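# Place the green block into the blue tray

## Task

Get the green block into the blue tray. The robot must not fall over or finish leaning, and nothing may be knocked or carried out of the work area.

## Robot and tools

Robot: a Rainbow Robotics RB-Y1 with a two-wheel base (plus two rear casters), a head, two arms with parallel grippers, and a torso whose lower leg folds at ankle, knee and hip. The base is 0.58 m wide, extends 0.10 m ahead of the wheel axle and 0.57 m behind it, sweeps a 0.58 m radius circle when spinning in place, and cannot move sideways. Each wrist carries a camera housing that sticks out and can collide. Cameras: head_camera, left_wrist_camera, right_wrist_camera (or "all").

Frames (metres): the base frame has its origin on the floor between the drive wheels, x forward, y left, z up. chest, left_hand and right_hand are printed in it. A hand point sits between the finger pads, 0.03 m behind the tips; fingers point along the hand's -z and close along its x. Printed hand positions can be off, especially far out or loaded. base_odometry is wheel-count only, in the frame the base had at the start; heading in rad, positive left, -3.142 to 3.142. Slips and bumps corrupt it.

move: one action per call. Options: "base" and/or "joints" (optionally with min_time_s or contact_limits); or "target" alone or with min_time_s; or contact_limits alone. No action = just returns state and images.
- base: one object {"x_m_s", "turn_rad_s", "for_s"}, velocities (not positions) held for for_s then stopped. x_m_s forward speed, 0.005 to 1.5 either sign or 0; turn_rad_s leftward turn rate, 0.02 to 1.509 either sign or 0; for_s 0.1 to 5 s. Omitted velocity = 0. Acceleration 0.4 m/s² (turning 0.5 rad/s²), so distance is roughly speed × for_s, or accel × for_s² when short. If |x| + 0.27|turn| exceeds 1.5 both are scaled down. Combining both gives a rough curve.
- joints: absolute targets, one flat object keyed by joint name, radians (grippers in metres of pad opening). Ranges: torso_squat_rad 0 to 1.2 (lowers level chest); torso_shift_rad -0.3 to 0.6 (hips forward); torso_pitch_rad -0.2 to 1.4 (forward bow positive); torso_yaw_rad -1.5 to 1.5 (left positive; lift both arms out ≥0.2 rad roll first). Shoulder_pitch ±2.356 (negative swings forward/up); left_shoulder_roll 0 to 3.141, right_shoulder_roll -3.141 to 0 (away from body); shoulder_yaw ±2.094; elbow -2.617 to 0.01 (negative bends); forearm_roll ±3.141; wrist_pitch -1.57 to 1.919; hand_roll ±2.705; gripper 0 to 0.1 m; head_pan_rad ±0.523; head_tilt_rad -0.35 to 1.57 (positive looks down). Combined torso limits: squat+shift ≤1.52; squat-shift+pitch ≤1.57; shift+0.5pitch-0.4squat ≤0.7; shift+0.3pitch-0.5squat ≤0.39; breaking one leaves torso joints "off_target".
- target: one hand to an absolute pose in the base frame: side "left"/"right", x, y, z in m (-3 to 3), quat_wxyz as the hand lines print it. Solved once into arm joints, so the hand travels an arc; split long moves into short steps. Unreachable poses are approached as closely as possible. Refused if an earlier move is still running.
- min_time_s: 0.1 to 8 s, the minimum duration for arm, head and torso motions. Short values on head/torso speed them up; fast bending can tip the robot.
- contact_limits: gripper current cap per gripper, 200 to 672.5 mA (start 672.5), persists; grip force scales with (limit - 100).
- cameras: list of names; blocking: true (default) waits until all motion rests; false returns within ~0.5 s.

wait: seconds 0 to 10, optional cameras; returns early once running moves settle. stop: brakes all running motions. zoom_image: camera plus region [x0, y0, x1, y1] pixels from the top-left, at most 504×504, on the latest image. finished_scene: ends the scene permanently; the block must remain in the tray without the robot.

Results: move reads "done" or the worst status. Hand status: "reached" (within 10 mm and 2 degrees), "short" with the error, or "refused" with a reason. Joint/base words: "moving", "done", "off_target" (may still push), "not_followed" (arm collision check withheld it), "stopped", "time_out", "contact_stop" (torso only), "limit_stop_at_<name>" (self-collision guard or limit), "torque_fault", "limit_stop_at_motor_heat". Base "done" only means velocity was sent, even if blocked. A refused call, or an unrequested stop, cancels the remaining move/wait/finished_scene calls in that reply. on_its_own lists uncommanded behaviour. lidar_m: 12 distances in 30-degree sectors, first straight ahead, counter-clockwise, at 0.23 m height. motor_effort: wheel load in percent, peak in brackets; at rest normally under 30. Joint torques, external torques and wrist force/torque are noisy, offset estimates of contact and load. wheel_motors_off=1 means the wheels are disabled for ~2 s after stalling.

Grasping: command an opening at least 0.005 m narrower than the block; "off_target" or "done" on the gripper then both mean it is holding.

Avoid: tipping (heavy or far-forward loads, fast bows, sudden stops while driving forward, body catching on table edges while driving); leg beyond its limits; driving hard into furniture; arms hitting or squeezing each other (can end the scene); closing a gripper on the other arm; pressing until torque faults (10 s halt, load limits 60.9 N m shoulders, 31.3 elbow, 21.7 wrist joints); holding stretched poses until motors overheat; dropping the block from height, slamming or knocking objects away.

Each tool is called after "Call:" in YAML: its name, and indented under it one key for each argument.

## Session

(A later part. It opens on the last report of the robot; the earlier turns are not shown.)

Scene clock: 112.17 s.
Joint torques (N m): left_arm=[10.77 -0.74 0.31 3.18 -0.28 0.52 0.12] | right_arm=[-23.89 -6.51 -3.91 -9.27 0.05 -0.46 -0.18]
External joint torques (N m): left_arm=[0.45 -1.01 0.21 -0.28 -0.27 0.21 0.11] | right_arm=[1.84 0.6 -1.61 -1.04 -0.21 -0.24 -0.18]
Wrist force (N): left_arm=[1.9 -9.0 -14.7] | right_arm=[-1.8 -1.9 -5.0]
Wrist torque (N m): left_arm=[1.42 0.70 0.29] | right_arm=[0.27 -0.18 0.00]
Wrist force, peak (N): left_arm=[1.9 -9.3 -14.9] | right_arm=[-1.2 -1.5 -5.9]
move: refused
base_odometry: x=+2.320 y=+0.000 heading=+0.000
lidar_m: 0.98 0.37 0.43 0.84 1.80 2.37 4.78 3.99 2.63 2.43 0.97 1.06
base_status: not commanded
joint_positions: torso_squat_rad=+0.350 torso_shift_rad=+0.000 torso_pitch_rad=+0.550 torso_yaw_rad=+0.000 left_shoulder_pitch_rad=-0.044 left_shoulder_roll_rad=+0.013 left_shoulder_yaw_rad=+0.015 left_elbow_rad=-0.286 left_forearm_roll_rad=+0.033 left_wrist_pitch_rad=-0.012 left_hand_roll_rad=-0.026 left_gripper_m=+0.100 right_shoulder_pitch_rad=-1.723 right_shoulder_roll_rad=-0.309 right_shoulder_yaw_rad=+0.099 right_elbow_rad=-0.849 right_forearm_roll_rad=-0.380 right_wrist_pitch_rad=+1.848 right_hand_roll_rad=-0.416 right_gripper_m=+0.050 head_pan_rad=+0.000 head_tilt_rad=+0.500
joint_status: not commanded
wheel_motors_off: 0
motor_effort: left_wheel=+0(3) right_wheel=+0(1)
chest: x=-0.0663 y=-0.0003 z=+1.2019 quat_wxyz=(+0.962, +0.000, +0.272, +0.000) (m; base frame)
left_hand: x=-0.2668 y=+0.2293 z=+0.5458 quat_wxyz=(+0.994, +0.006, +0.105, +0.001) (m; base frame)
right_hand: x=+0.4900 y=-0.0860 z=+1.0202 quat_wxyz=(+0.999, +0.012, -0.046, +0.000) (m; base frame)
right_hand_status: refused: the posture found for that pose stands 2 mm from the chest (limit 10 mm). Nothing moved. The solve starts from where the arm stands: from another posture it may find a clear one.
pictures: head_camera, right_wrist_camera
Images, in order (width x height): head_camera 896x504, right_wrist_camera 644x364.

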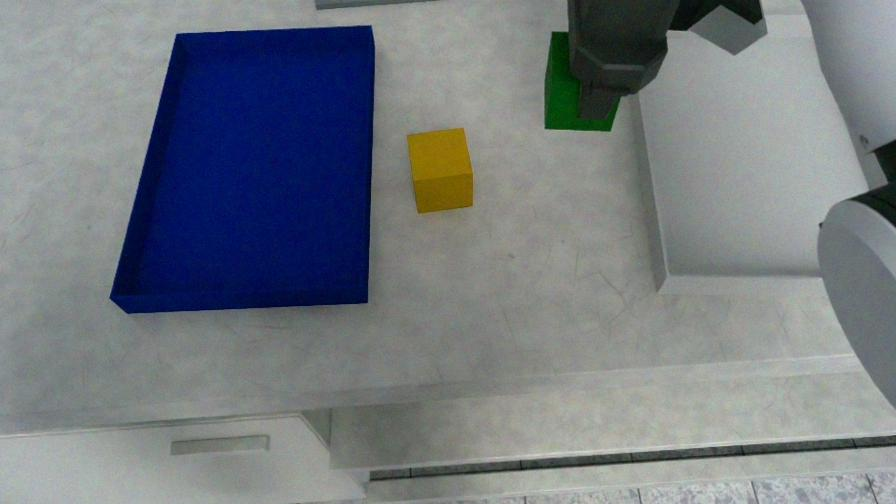

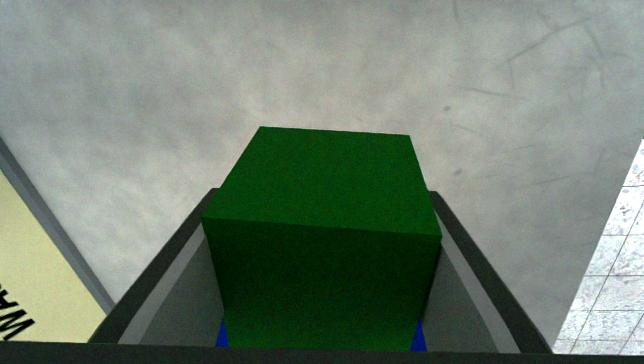

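Call:
move:
  joints: {"left_shoulder_roll_rad":0.3}

Call:
move:
  joints: {"torso_yaw_rad":0.45}
  min_time_s: 1.5
  cameras: ["head_camera","right_wrist_camera"]

Scene clock: 119.40 s.
Joint torques (N m): left_arm=[11.67 5.47 0.79 3.23 -0.08 0.39 0.07] | right_arm=[-24.02 -6.45 -3.89 -9.27 0.06 -0.36 -0.11]
External joint torques (N m): left_arm=[0.62 -1.84 -0.18 -0.26 -0.11 0.09 0.06] | right_arm=[1.72 0.66 -1.6 -1.04 -0.21 -0.14 -0.11]
Wrist force (N): left_arm=[2.0 -10.4 -14.1] | right_arm=[-1.8 -1.7 -4.8]
Wrist torque (N m): left_arm=[1.49 0.71 0.27] | right_arm=[0.28 -0.21 0.04]
Wrist force, peak (N): left_arm=[1.8 -11.1 -14.6] | right_arm=[-2.0 -2.3 -5.9]
move: done
base_odometry: x=+2.320 y=+0.000 heading=+0.000
lidar_m: 0.99 0.37 0.43 0.84 1.79 2.37 4.78 4.00 2.62 2.43 0.96 1.07
base_status: not commanded
joint_positions: torso_squat_rad=+0.350 torso_shift_rad=+0.000 torso_pitch_rad=+0.550 torso_yaw_rad=+0.000 left_shoulder_pitch_rad=-0.044 left_shoulder_roll_rad=+0.300 left_shoulder_yaw_rad=+0.015 left_elbow_rad=-0.286 left_forearm_roll_rad=+0.033 left_wrist_pitch_rad=-0.012 left_hand_roll_rad=-0.026 left_gripper_m=+0.100 right_shoulder_pitch_rad=-1.723 right_shoulder_roll_rad=-0.309 right_shoulder_yaw_rad=+0.099 right_elbow_rad=-0.849 right_forearm_roll_rad=-0.380 right_wrist_pitch_rad=+1.848 right_hand_roll_rad=-0.416 right_gripper_m=+0.050 head_pan_rad=+0.000 head_tilt_rad=+0.500
joint_status: all done
wheel_motors_off: 0
motor_effort: left_wheel=+0(3) right_wheel=+0(1)
chest: x=-0.0663 y=-0.0003 z=+1.2019 quat_wxyz=(+0.962, +0.000, +0.272, +0.000) (m; base frame)
left_hand: x=-0.2474 y=+0.4419 z=+0.5741 quat_wxyz=(+0.984, +0.138, +0.101, -0.055) (m; base frame)
right_hand: x=+0.4900 y=-0.0860 z=+1.0202 quat_wxyz=(+0.999, +0.012, -0.046, +0.000) (m; base frame)
pictures: none

Scene clock: 121.20 s.
Joint torques (N m): left_arm=[10.41 12.32 1.93 2.93 -0.23 0.22 0.07] | right_arm=[-25.52 -1.28 -2.83 -9.88 -0.39 -0.49 -0.09]
External joint torques (N m): left_arm=[0.47 -1.15 0.21 -0.14 -0.29 -0.02 0.06] | right_arm=[1.72 0.17 -1.68 -1.23 -0.26 -0.01 -0.1]
Wrist force (N): left_arm=[1.9 -11.9 -13.9] | right_arm=[-1.8 -2.7 -5.0]
Wrist torque (N m): left_arm=[1.64 0.74 0.27] | right_arm=[0.27 -0.18 0.03]
Wrist force, peak (N): left_arm=[1.6 -12.0 -14.1] | right_arm=[-2.3 -3.7 -4.8]
move: done
base_odometry: x=+2.320 y=+0.000 heading=+0.000
lidar_m: 0.98 0.37 0.43 0.84 1.79 2.37 4.78 4.00 2.63 2.43 0.97 1.07
base_status: not commanded
joint_positions: torso_squat_rad=+0.350 torso_shift_rad=+0.000 torso_pitch_rad=+0.550 torso_yaw_rad=+0.450 left_shoulder_pitch_rad=-0.044 left_shoulder_roll_rad=+0.300 left_shoulder_yaw_rad=+0.015 left_elbow_rad=-0.286 left_forearm_roll_rad=+0.033 left_wrist_pitch_rad=-0.012 left_hand_roll_rad=-0.026 left_gripper_m=+0.100 right_shoulder_pitch_rad=-1.723 right_shoulder_roll_rad=-0.309 right_shoulder_yaw_rad=+0.099 right_elbow_rad=-0.849 right_forearm_roll_rad=-0.380 right_wrist_pitch_rad=+1.848 right_hand_roll_rad=-0.416 right_gripper_m=+0.050 head_pan_rad=+0.000 head_tilt_rad=+0.500
joint_status: all done
wheel_motors_off: 0
motor_effort: left_wheel=+1(3) right_wheel=+0(2)
chest: x=-0.0663 y=-0.0003 z=+1.2019 quat_wxyz=(+0.938, +0.061, +0.265, +0.215) (m; base frame)
left_hand: x=-0.4260 y=+0.4734 z=+0.6836 quat_wxyz=(+0.953, +0.230, +0.131, +0.145) (m; base frame)
right_hand: x=+0.4734 y=+0.1702 z=+1.0304 quat_wxyz=(+0.972, +0.137, -0.042, +0.185) (m; base frame)
pictures: head_camera, right_wrist_camera
Images, in order (width x height): head_camera 896x504, right_wrist_camera 644x364.

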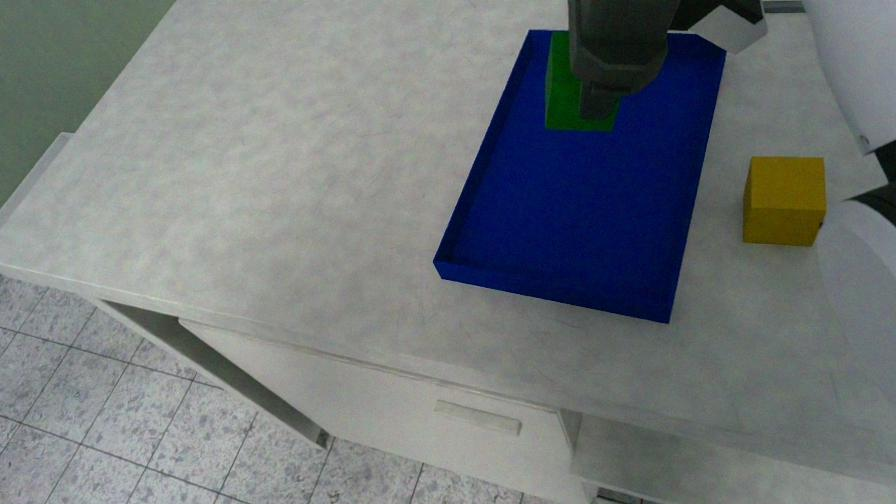

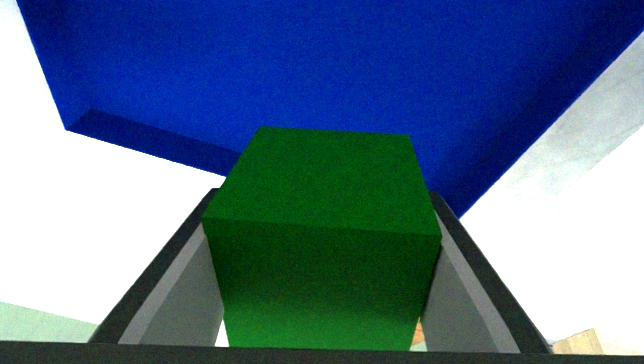

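Call:
move:
  target: {"side":"right","x":0.45,"y":0.155,"z":0.97,"quat_wxyz":[0.982,0,0,0.19]}
  min_time_s: 1
  cameras: ["head_camera","right_wrist_camera"]

Scene clock: 125.90 s.
Joint torques (N m): left_arm=[10.22 12.24 1.28 2.77 -0.13 0.4 0.06] | right_arm=[-27.74 -0.54 -0.68 -8.73 0.23 -0.1 -0.3]
External joint torques (N m): left_arm=[0.28 -1.23 -0.44 -0.3 -0.19 0.15 0.05] | right_arm=[-0.45 0.39 0.31 -0.22 -0.01 -0.06 -0.3]
Wrist force (N): left_arm=[1.8 -12.0 -13.7] | right_arm=[-0.8 -1.4 -4.5]
Wrist torque (N m): left_arm=[1.64 0.73 0.28] | right_arm=[0.23 -0.15 0.03]
Wrist force, peak (N): left_arm=[1.9 -12.0 -14.3] | right_arm=[-2.5 -3.7 -5.2]
move: done
base_odometry: x=+2.320 y=+0.000 heading=+0.000
lidar_m: 0.98 0.37 0.43 0.83 1.79 2.38 4.78 3.99 2.62 2.43 0.96 1.07
base_status: not commanded
joint_positions: torso_squat_rad=+0.350 torso_shift_rad=+0.000 torso_pitch_rad=+0.550 torso_yaw_rad=+0.450 left_shoulder_pitch_rad=-0.044 left_shoulder_roll_rad=+0.300 left_shoulder_yaw_rad=+0.015 left_elbow_rad=-0.286 left_forearm_roll_rad=+0.033 left_wrist_pitch_rad=-0.012 left_hand_roll_rad=-0.026 left_gripper_m=+0.100 right_shoulder_pitch_rad=-1.766 right_shoulder_roll_rad=-0.232 right_shoulder_yaw_rad=+0.238 right_elbow_rad=-0.574 right_forearm_roll_rad=-0.279 right_wrist_pitch_rad=+1.818 right_hand_roll_rad=-0.431 right_gripper_m=+0.050 head_pan_rad=+0.000 head_tilt_rad=+0.500
joint_status: all done
wheel_motors_off: 0
motor_effort: left_wheel=-2(3) right_wheel=+0(1)
chest: x=-0.0663 y=-0.0003 z=+1.2019 quat_wxyz=(+0.938, +0.061, +0.265, +0.215) (m; base frame)
left_hand: x=-0.4260 y=+0.4734 z=+0.6836 quat_wxyz=(+0.953, +0.230, +0.131, +0.145) (m; base frame)
right_hand: x=+0.4498 y=+0.1547 z=+0.9699 quat_wxyz=(+0.982, +0.001, -0.001, +0.190) (m; base frame)
right_hand_status: reached (checked arc, planned for 1.0 s): 0 mm and 0.2 deg off.
pictures: head_camera, right_wrist_camera
Images, in order (width x height): head_camera 896x504, right_wrist_camera 644x364.

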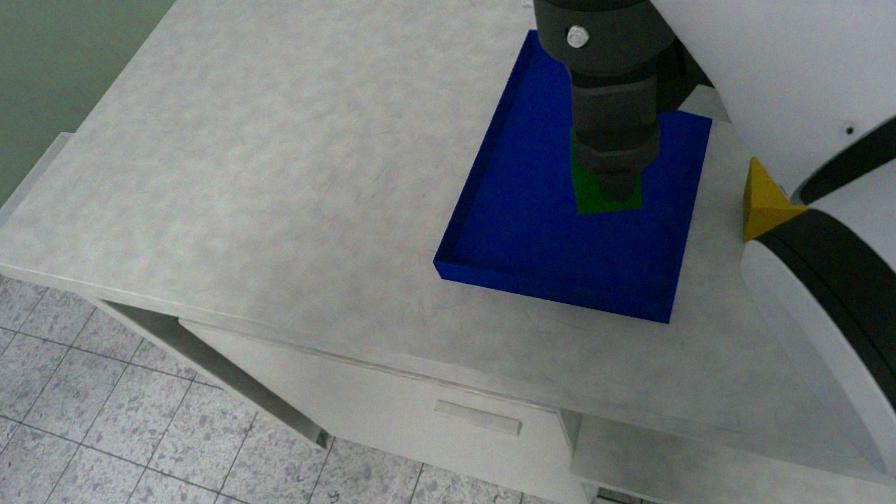

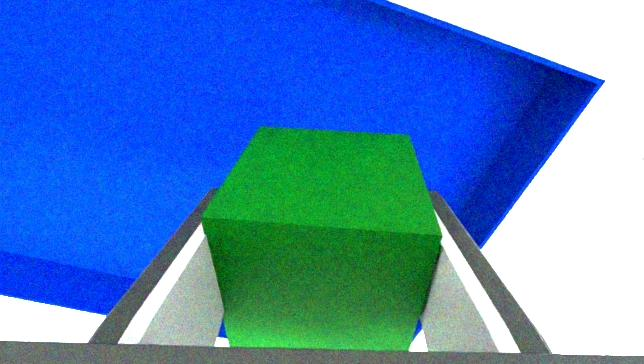

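Call:
move:
  target: {"side":"right","x":0.49,"y":0.16,"z":0.932,"quat_wxyz":[0.982,0,0,0.19]}
  min_time_s: 1.2
  cameras: ["head_camera","right_wrist_camera"]

Scene clock: 130.47 s.
Joint torques (N m): left_arm=[10.31 12.11 1.25 2.87 0.08 0.3 0.1] | right_arm=[-28.26 -1.61 -2.21 -8.84 0.27 -0.13 0.1]
External joint torques (N m): left_arm=[0.37 -1.36 -0.46 -0.2 0.02 0.06 0.08] | right_arm=[-0.38 -0.2 -1.9 -0.13 0.01 0.16 0.09]
Wrist force (N): left_arm=[1.9 -11.8 -13.9] | right_arm=[-1.8 -2.6 -5.0]
Wrist torque (N m): left_arm=[1.59 0.74 0.29] | right_arm=[0.35 -0.13 -0.08]
Wrist force, peak (N): left_arm=[2.0 -12.2 -14.0] | right_arm=[-2.2 -2.4 -5.5]
move: short
base_odometry: x=+2.320 y=+0.000 heading=+0.000
lidar_m: 0.99 0.38 0.43 0.83 1.79 2.37 4.78 4.00 2.63 2.44 0.98 1.06
base_status: not commanded
joint_positions: torso_squat_rad=+0.350 torso_shift_rad=+0.000 torso_pitch_rad=+0.550 torso_yaw_rad=+0.450 left_shoulder_pitch_rad=-0.044 left_shoulder_roll_rad=+0.300 left_shoulder_yaw_rad=+0.015 left_elbow_rad=-0.286 left_forearm_roll_rad=+0.033 left_wrist_pitch_rad=-0.012 left_hand_roll_rad=-0.026 left_gripper_m=+0.100 right_shoulder_pitch_rad=-1.834 right_shoulder_roll_rad=-0.235 right_shoulder_yaw_rad=+0.229 right_elbow_rad=-0.267 right_forearm_roll_rad=-0.269 right_wrist_pitch_rad=+1.467 right_hand_roll_rad=-0.347 right_gripper_m=+0.050 head_pan_rad=+0.000 head_tilt_rad=+0.500
joint_status: all done
wheel_motors_off: 0
motor_effort: left_wheel=-1(2) right_wheel=+0(1)
chest: x=-0.0663 y=-0.0003 z=+1.2019 quat_wxyz=(+0.938, +0.061, +0.265, +0.215) (m; base frame)
left_hand: x=-0.4260 y=+0.4734 z=+0.6836 quat_wxyz=(+0.953, +0.230, +0.131, +0.145) (m; base frame)
right_hand: x=+0.4894 y=+0.1596 z=+0.9320 quat_wxyz=(+0.980, +0.030, -0.055, +0.190) (m; base frame)
right_hand_status: short (checked arc, as near as the solve gets, planned for 1.2 s): 1 mm and 7.2 deg off. The place is met; only the turn is off.
pictures: head_camera, right_wrist_camera
Images, in order (width x height): head_camera 896x504, right_wrist_camera 644x364.

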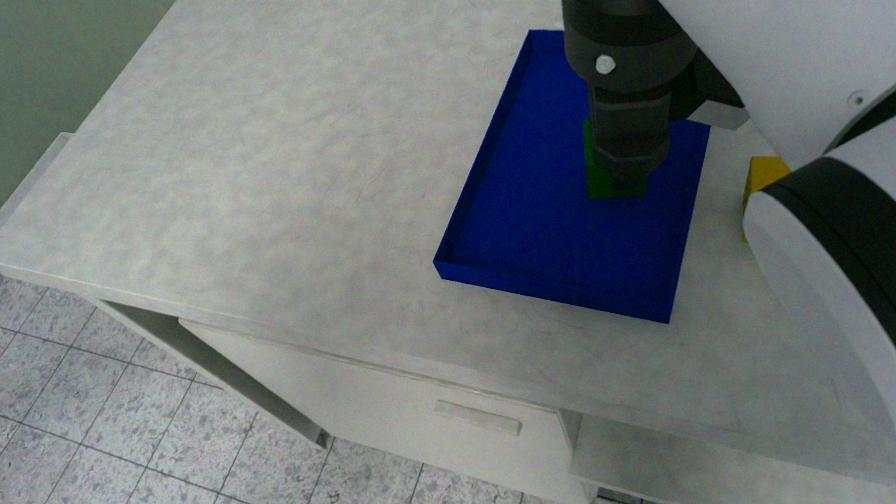

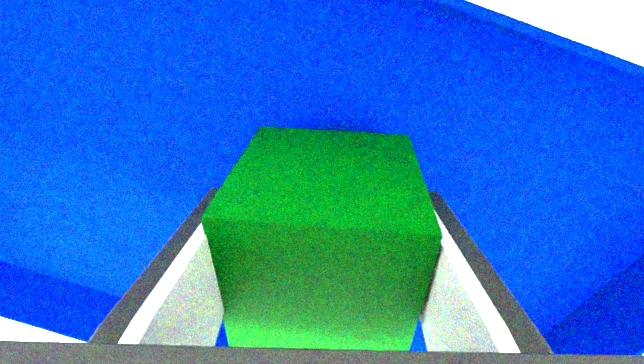

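Call:
move:
  target: {"side":"right","x":0.488,"y":0.16,"z":0.927,"quat_wxyz":[0.980,0.030,-0.055,0.19]}
  min_time_s: 0.6

Call:
move:
  joints: {"right_gripper_m":0.09}

Call:
move:
  target: {"side":"right","x":0.465,"y":0.16,"z":1.02,"quat_wxyz":[0.980,0.030,-0.055,0.19]}
  min_time_s: 1
  cameras: ["head_camera"]

Scene clock: 136.10 s.
Joint torques (N m): left_arm=[10.4 12.01 1.62 2.76 -0.05 0.4 0.12] | right_arm=[-25.4 -0.25 0.58 -10.41 0.39 -0.57 -0.32]
External joint torques (N m): left_arm=[0.46 -1.46 -0.1 -0.31 -0.11 0.16 0.11] | right_arm=[2.44 1.11 0.88 -1.71 0.13 -0.28 -0.32]
Wrist force (N): left_arm=[1.6 -12.0 -13.7] | right_arm=[-1.6 -1.9 -5.2]
Wrist torque (N m): left_arm=[1.64 0.72 0.29] | right_arm=[0.26 -0.15 0.05]
Wrist force, peak (N): left_arm=[1.6 -12.4 -14.1] | right_arm=[-2.4 -1.5 -5.4]
move: done
base_odometry: x=+2.320 y=+0.000 heading=+0.000
lidar_m: 0.98 0.37 0.43 0.83 1.79 2.37 4.78 4.00 2.63 2.44 0.96 1.06
base_status: not commanded
joint_positions: torso_squat_rad=+0.350 torso_shift_rad=+0.000 torso_pitch_rad=+0.550 torso_yaw_rad=+0.450 left_shoulder_pitch_rad=-0.044 left_shoulder_roll_rad=+0.300 left_shoulder_yaw_rad=+0.015 left_elbow_rad=-0.286 left_forearm_roll_rad=+0.033 left_wrist_pitch_rad=-0.012 left_hand_roll_rad=-0.026 left_gripper_m=+0.100 right_shoulder_pitch_rad=-1.825 right_shoulder_roll_rad=-0.233 right_shoulder_yaw_rad=+0.229 right_elbow_rad=-0.268 right_forearm_roll_rad=-0.268 right_wrist_pitch_rad=+1.460 right_hand_roll_rad=-0.349 right_gripper_m=+0.050 head_pan_rad=+0.000 head_tilt_rad=+0.500
joint_status: all done
wheel_motors_off: 0
motor_effort: left_wheel=-2(4) right_wheel=+0(1)
chest: x=-0.0663 y=-0.0003 z=+1.2019 quat_wxyz=(+0.938, +0.061, +0.265, +0.215) (m; base frame)
left_hand: x=-0.4260 y=+0.4734 z=+0.6836 quat_wxyz=(+0.953, +0.230, +0.131, +0.145) (m; base frame)
right_hand: x=+0.4881 y=+0.1599 z=+0.9273 quat_wxyz=(+0.980, +0.030, -0.055, +0.190) (m; base frame)
right_hand_status: reached (checked arc, planned for 0.6 s): 0 mm and 0.0 deg off.
pictures: none

Scene clock: 137.03 s.
Joint torques (N m): left_arm=[10.25 12.44 1.66 2.71 0.26 0.32 0.05] | right_arm=[-25.67 -0.03 0.61 -10.12 0.26 -0.41 -0.37]
External joint torques (N m): left_arm=[0.31 -1.03 -0.06 -0.37 0.2 0.08 0.04] | right_arm=[2.16 1.34 0.92 -1.42 0 -0.12 -0.38]
Wrist force (N): left_arm=[1.5 -11.8 -13.8] | right_arm=[-1.8 -1.4 -3.8]
Wrist torque (N m): left_arm=[1.62 0.69 0.29] | right_arm=[0.23 -0.21 0.02]
Wrist force, peak (N): left_arm=[1.8 -12.2 -13.9] | right_arm=[-1.9 -2.3 -4.4]
move: done
base_odometry: x=+2.320 y=+0.000 heading=+0.000
lidar_m: 0.98 0.37 0.43 0.84 1.80 2.38 4.77 4.00 2.62 2.44 0.97 1.06
base_status: not commanded
joint_positions: torso_squat_rad=+0.350 torso_shift_rad=+0.000 torso_pitch_rad=+0.550 torso_yaw_rad=+0.450 left_shoulder_pitch_rad=-0.044 left_shoulder_roll_rad=+0.300 left_shoulder_yaw_rad=+0.015 left_elbow_rad=-0.286 left_forearm_roll_rad=+0.033 left_wrist_pitch_rad=-0.012 left_hand_roll_rad=-0.026 left_gripper_m=+0.100 right_shoulder_pitch_rad=-1.825 right_shoulder_roll_rad=-0.233 right_shoulder_yaw_rad=+0.229 right_elbow_rad=-0.268 right_forearm_roll_rad=-0.268 right_wrist_pitch_rad=+1.460 right_hand_roll_rad=-0.349 right_gripper_m=+0.090 head_pan_rad=+0.000 head_tilt_rad=+0.500
joint_status: all done
wheel_motors_off: 0
motor_effort: left_wheel=-1(3) right_wheel=+1(1)
chest: x=-0.0663 y=-0.0003 z=+1.2019 quat_wxyz=(+0.938, +0.061, +0.265, +0.215) (m; base frame)
left_hand: x=-0.4260 y=+0.4734 z=+0.6836 quat_wxyz=(+0.953, +0.230, +0.131, +0.145) (m; base frame)
right_hand: x=+0.4881 y=+0.1600 z=+0.9273 quat_wxyz=(+0.980, +0.030, -0.055, +0.190) (m; base frame)
pictures: none

Scene clock: 138.40 s.
Joint torques (N m): left_arm=[10.38 12.22 1.27 2.56 0.16 0.36 -0.05] | right_arm=[-24.93 -1.47 -3.14 -9.27 0.04 -0.4 -0.13]
External joint torques (N m): left_arm=[0.44 -1.24 -0.45 -0.51 0.1 0.12 -0.06] | right_arm=[2.32 -0.38 -1.77 -0.86 -0.22 -0.14 -0.14]
Wrist force (N): left_arm=[1.5 -12.4 -13.7] | right_arm=[-1.3 -1.6 -4.3]
Wrist torque (N m): left_arm=[1.67 0.70 0.27] | right_arm=[0.28 -0.17 0.04]
Wrist force, peak (N): left_arm=[1.8 -12.2 -14.0] | right_arm=[-2.1 -2.4 -5.0]
move: done
base_odometry: x=+2.320 y=+0.000 heading=+0.000
lidar_m: 0.98 0.37 0.43 0.84 1.79 2.38 4.78 4.00 2.64 2.44 0.97 1.07
base_status: not commanded
joint_positions: torso_squat_rad=+0.350 torso_shift_rad=+0.000 torso_pitch_rad=+0.550 torso_yaw_rad=+0.450 left_shoulder_pitch_rad=-0.044 left_shoulder_roll_rad=+0.300 left_shoulder_yaw_rad=+0.015 left_elbow_rad=-0.286 left_forearm_roll_rad=+0.033 left_wrist_pitch_rad=-0.012 left_hand_roll_rad=-0.026 left_gripper_m=+0.100 right_shoulder_pitch_rad=-1.769 right_shoulder_roll_rad=-0.263 right_shoulder_yaw_rad=+0.223 right_elbow_rad=-0.766 right_forearm_roll_rad=-0.276 right_wrist_pitch_rad=+1.896 right_hand_roll_rad=-0.446 right_gripper_m=+0.090 head_pan_rad=+0.000 head_tilt_rad=+0.500
joint_status: all done
wheel_motors_off: 0
motor_effort: left_wheel=+2(3) right_wheel=+0(1)
chest: x=-0.0663 y=-0.0003 z=+1.2019 quat_wxyz=(+0.938, +0.061, +0.265, +0.215) (m; base frame)
left_hand: x=-0.4260 y=+0.4733 z=+0.6836 quat_wxyz=(+0.953, +0.230, +0.131, +0.145) (m; base frame)
right_hand: x=+0.4645 y=+0.1596 z=+1.0203 quat_wxyz=(+0.980, +0.027, -0.051, +0.190) (m; base frame)
right_hand_status: reached (checked arc, planned for 1.0 s): 1 mm and 0.6 deg off.
pictures: head_camera
Images, in order (width x height): head_camera 896x504.

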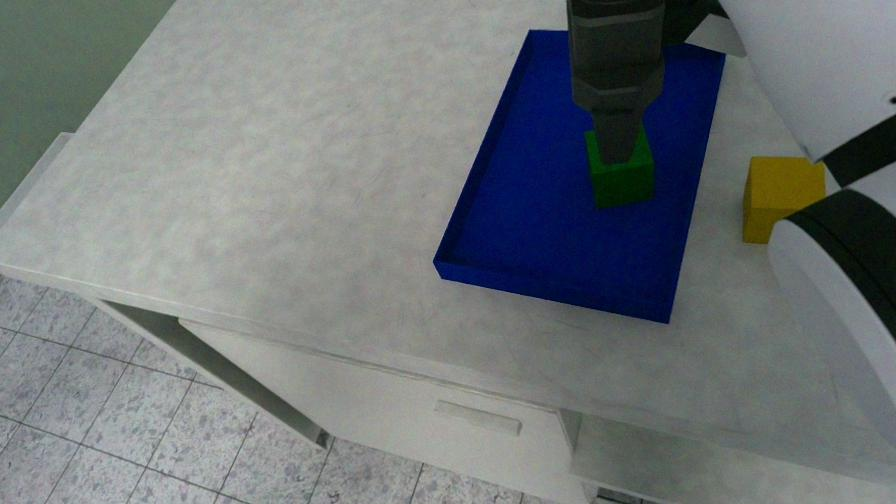

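Call:
finished_scene:

The scene is finished: the task was done.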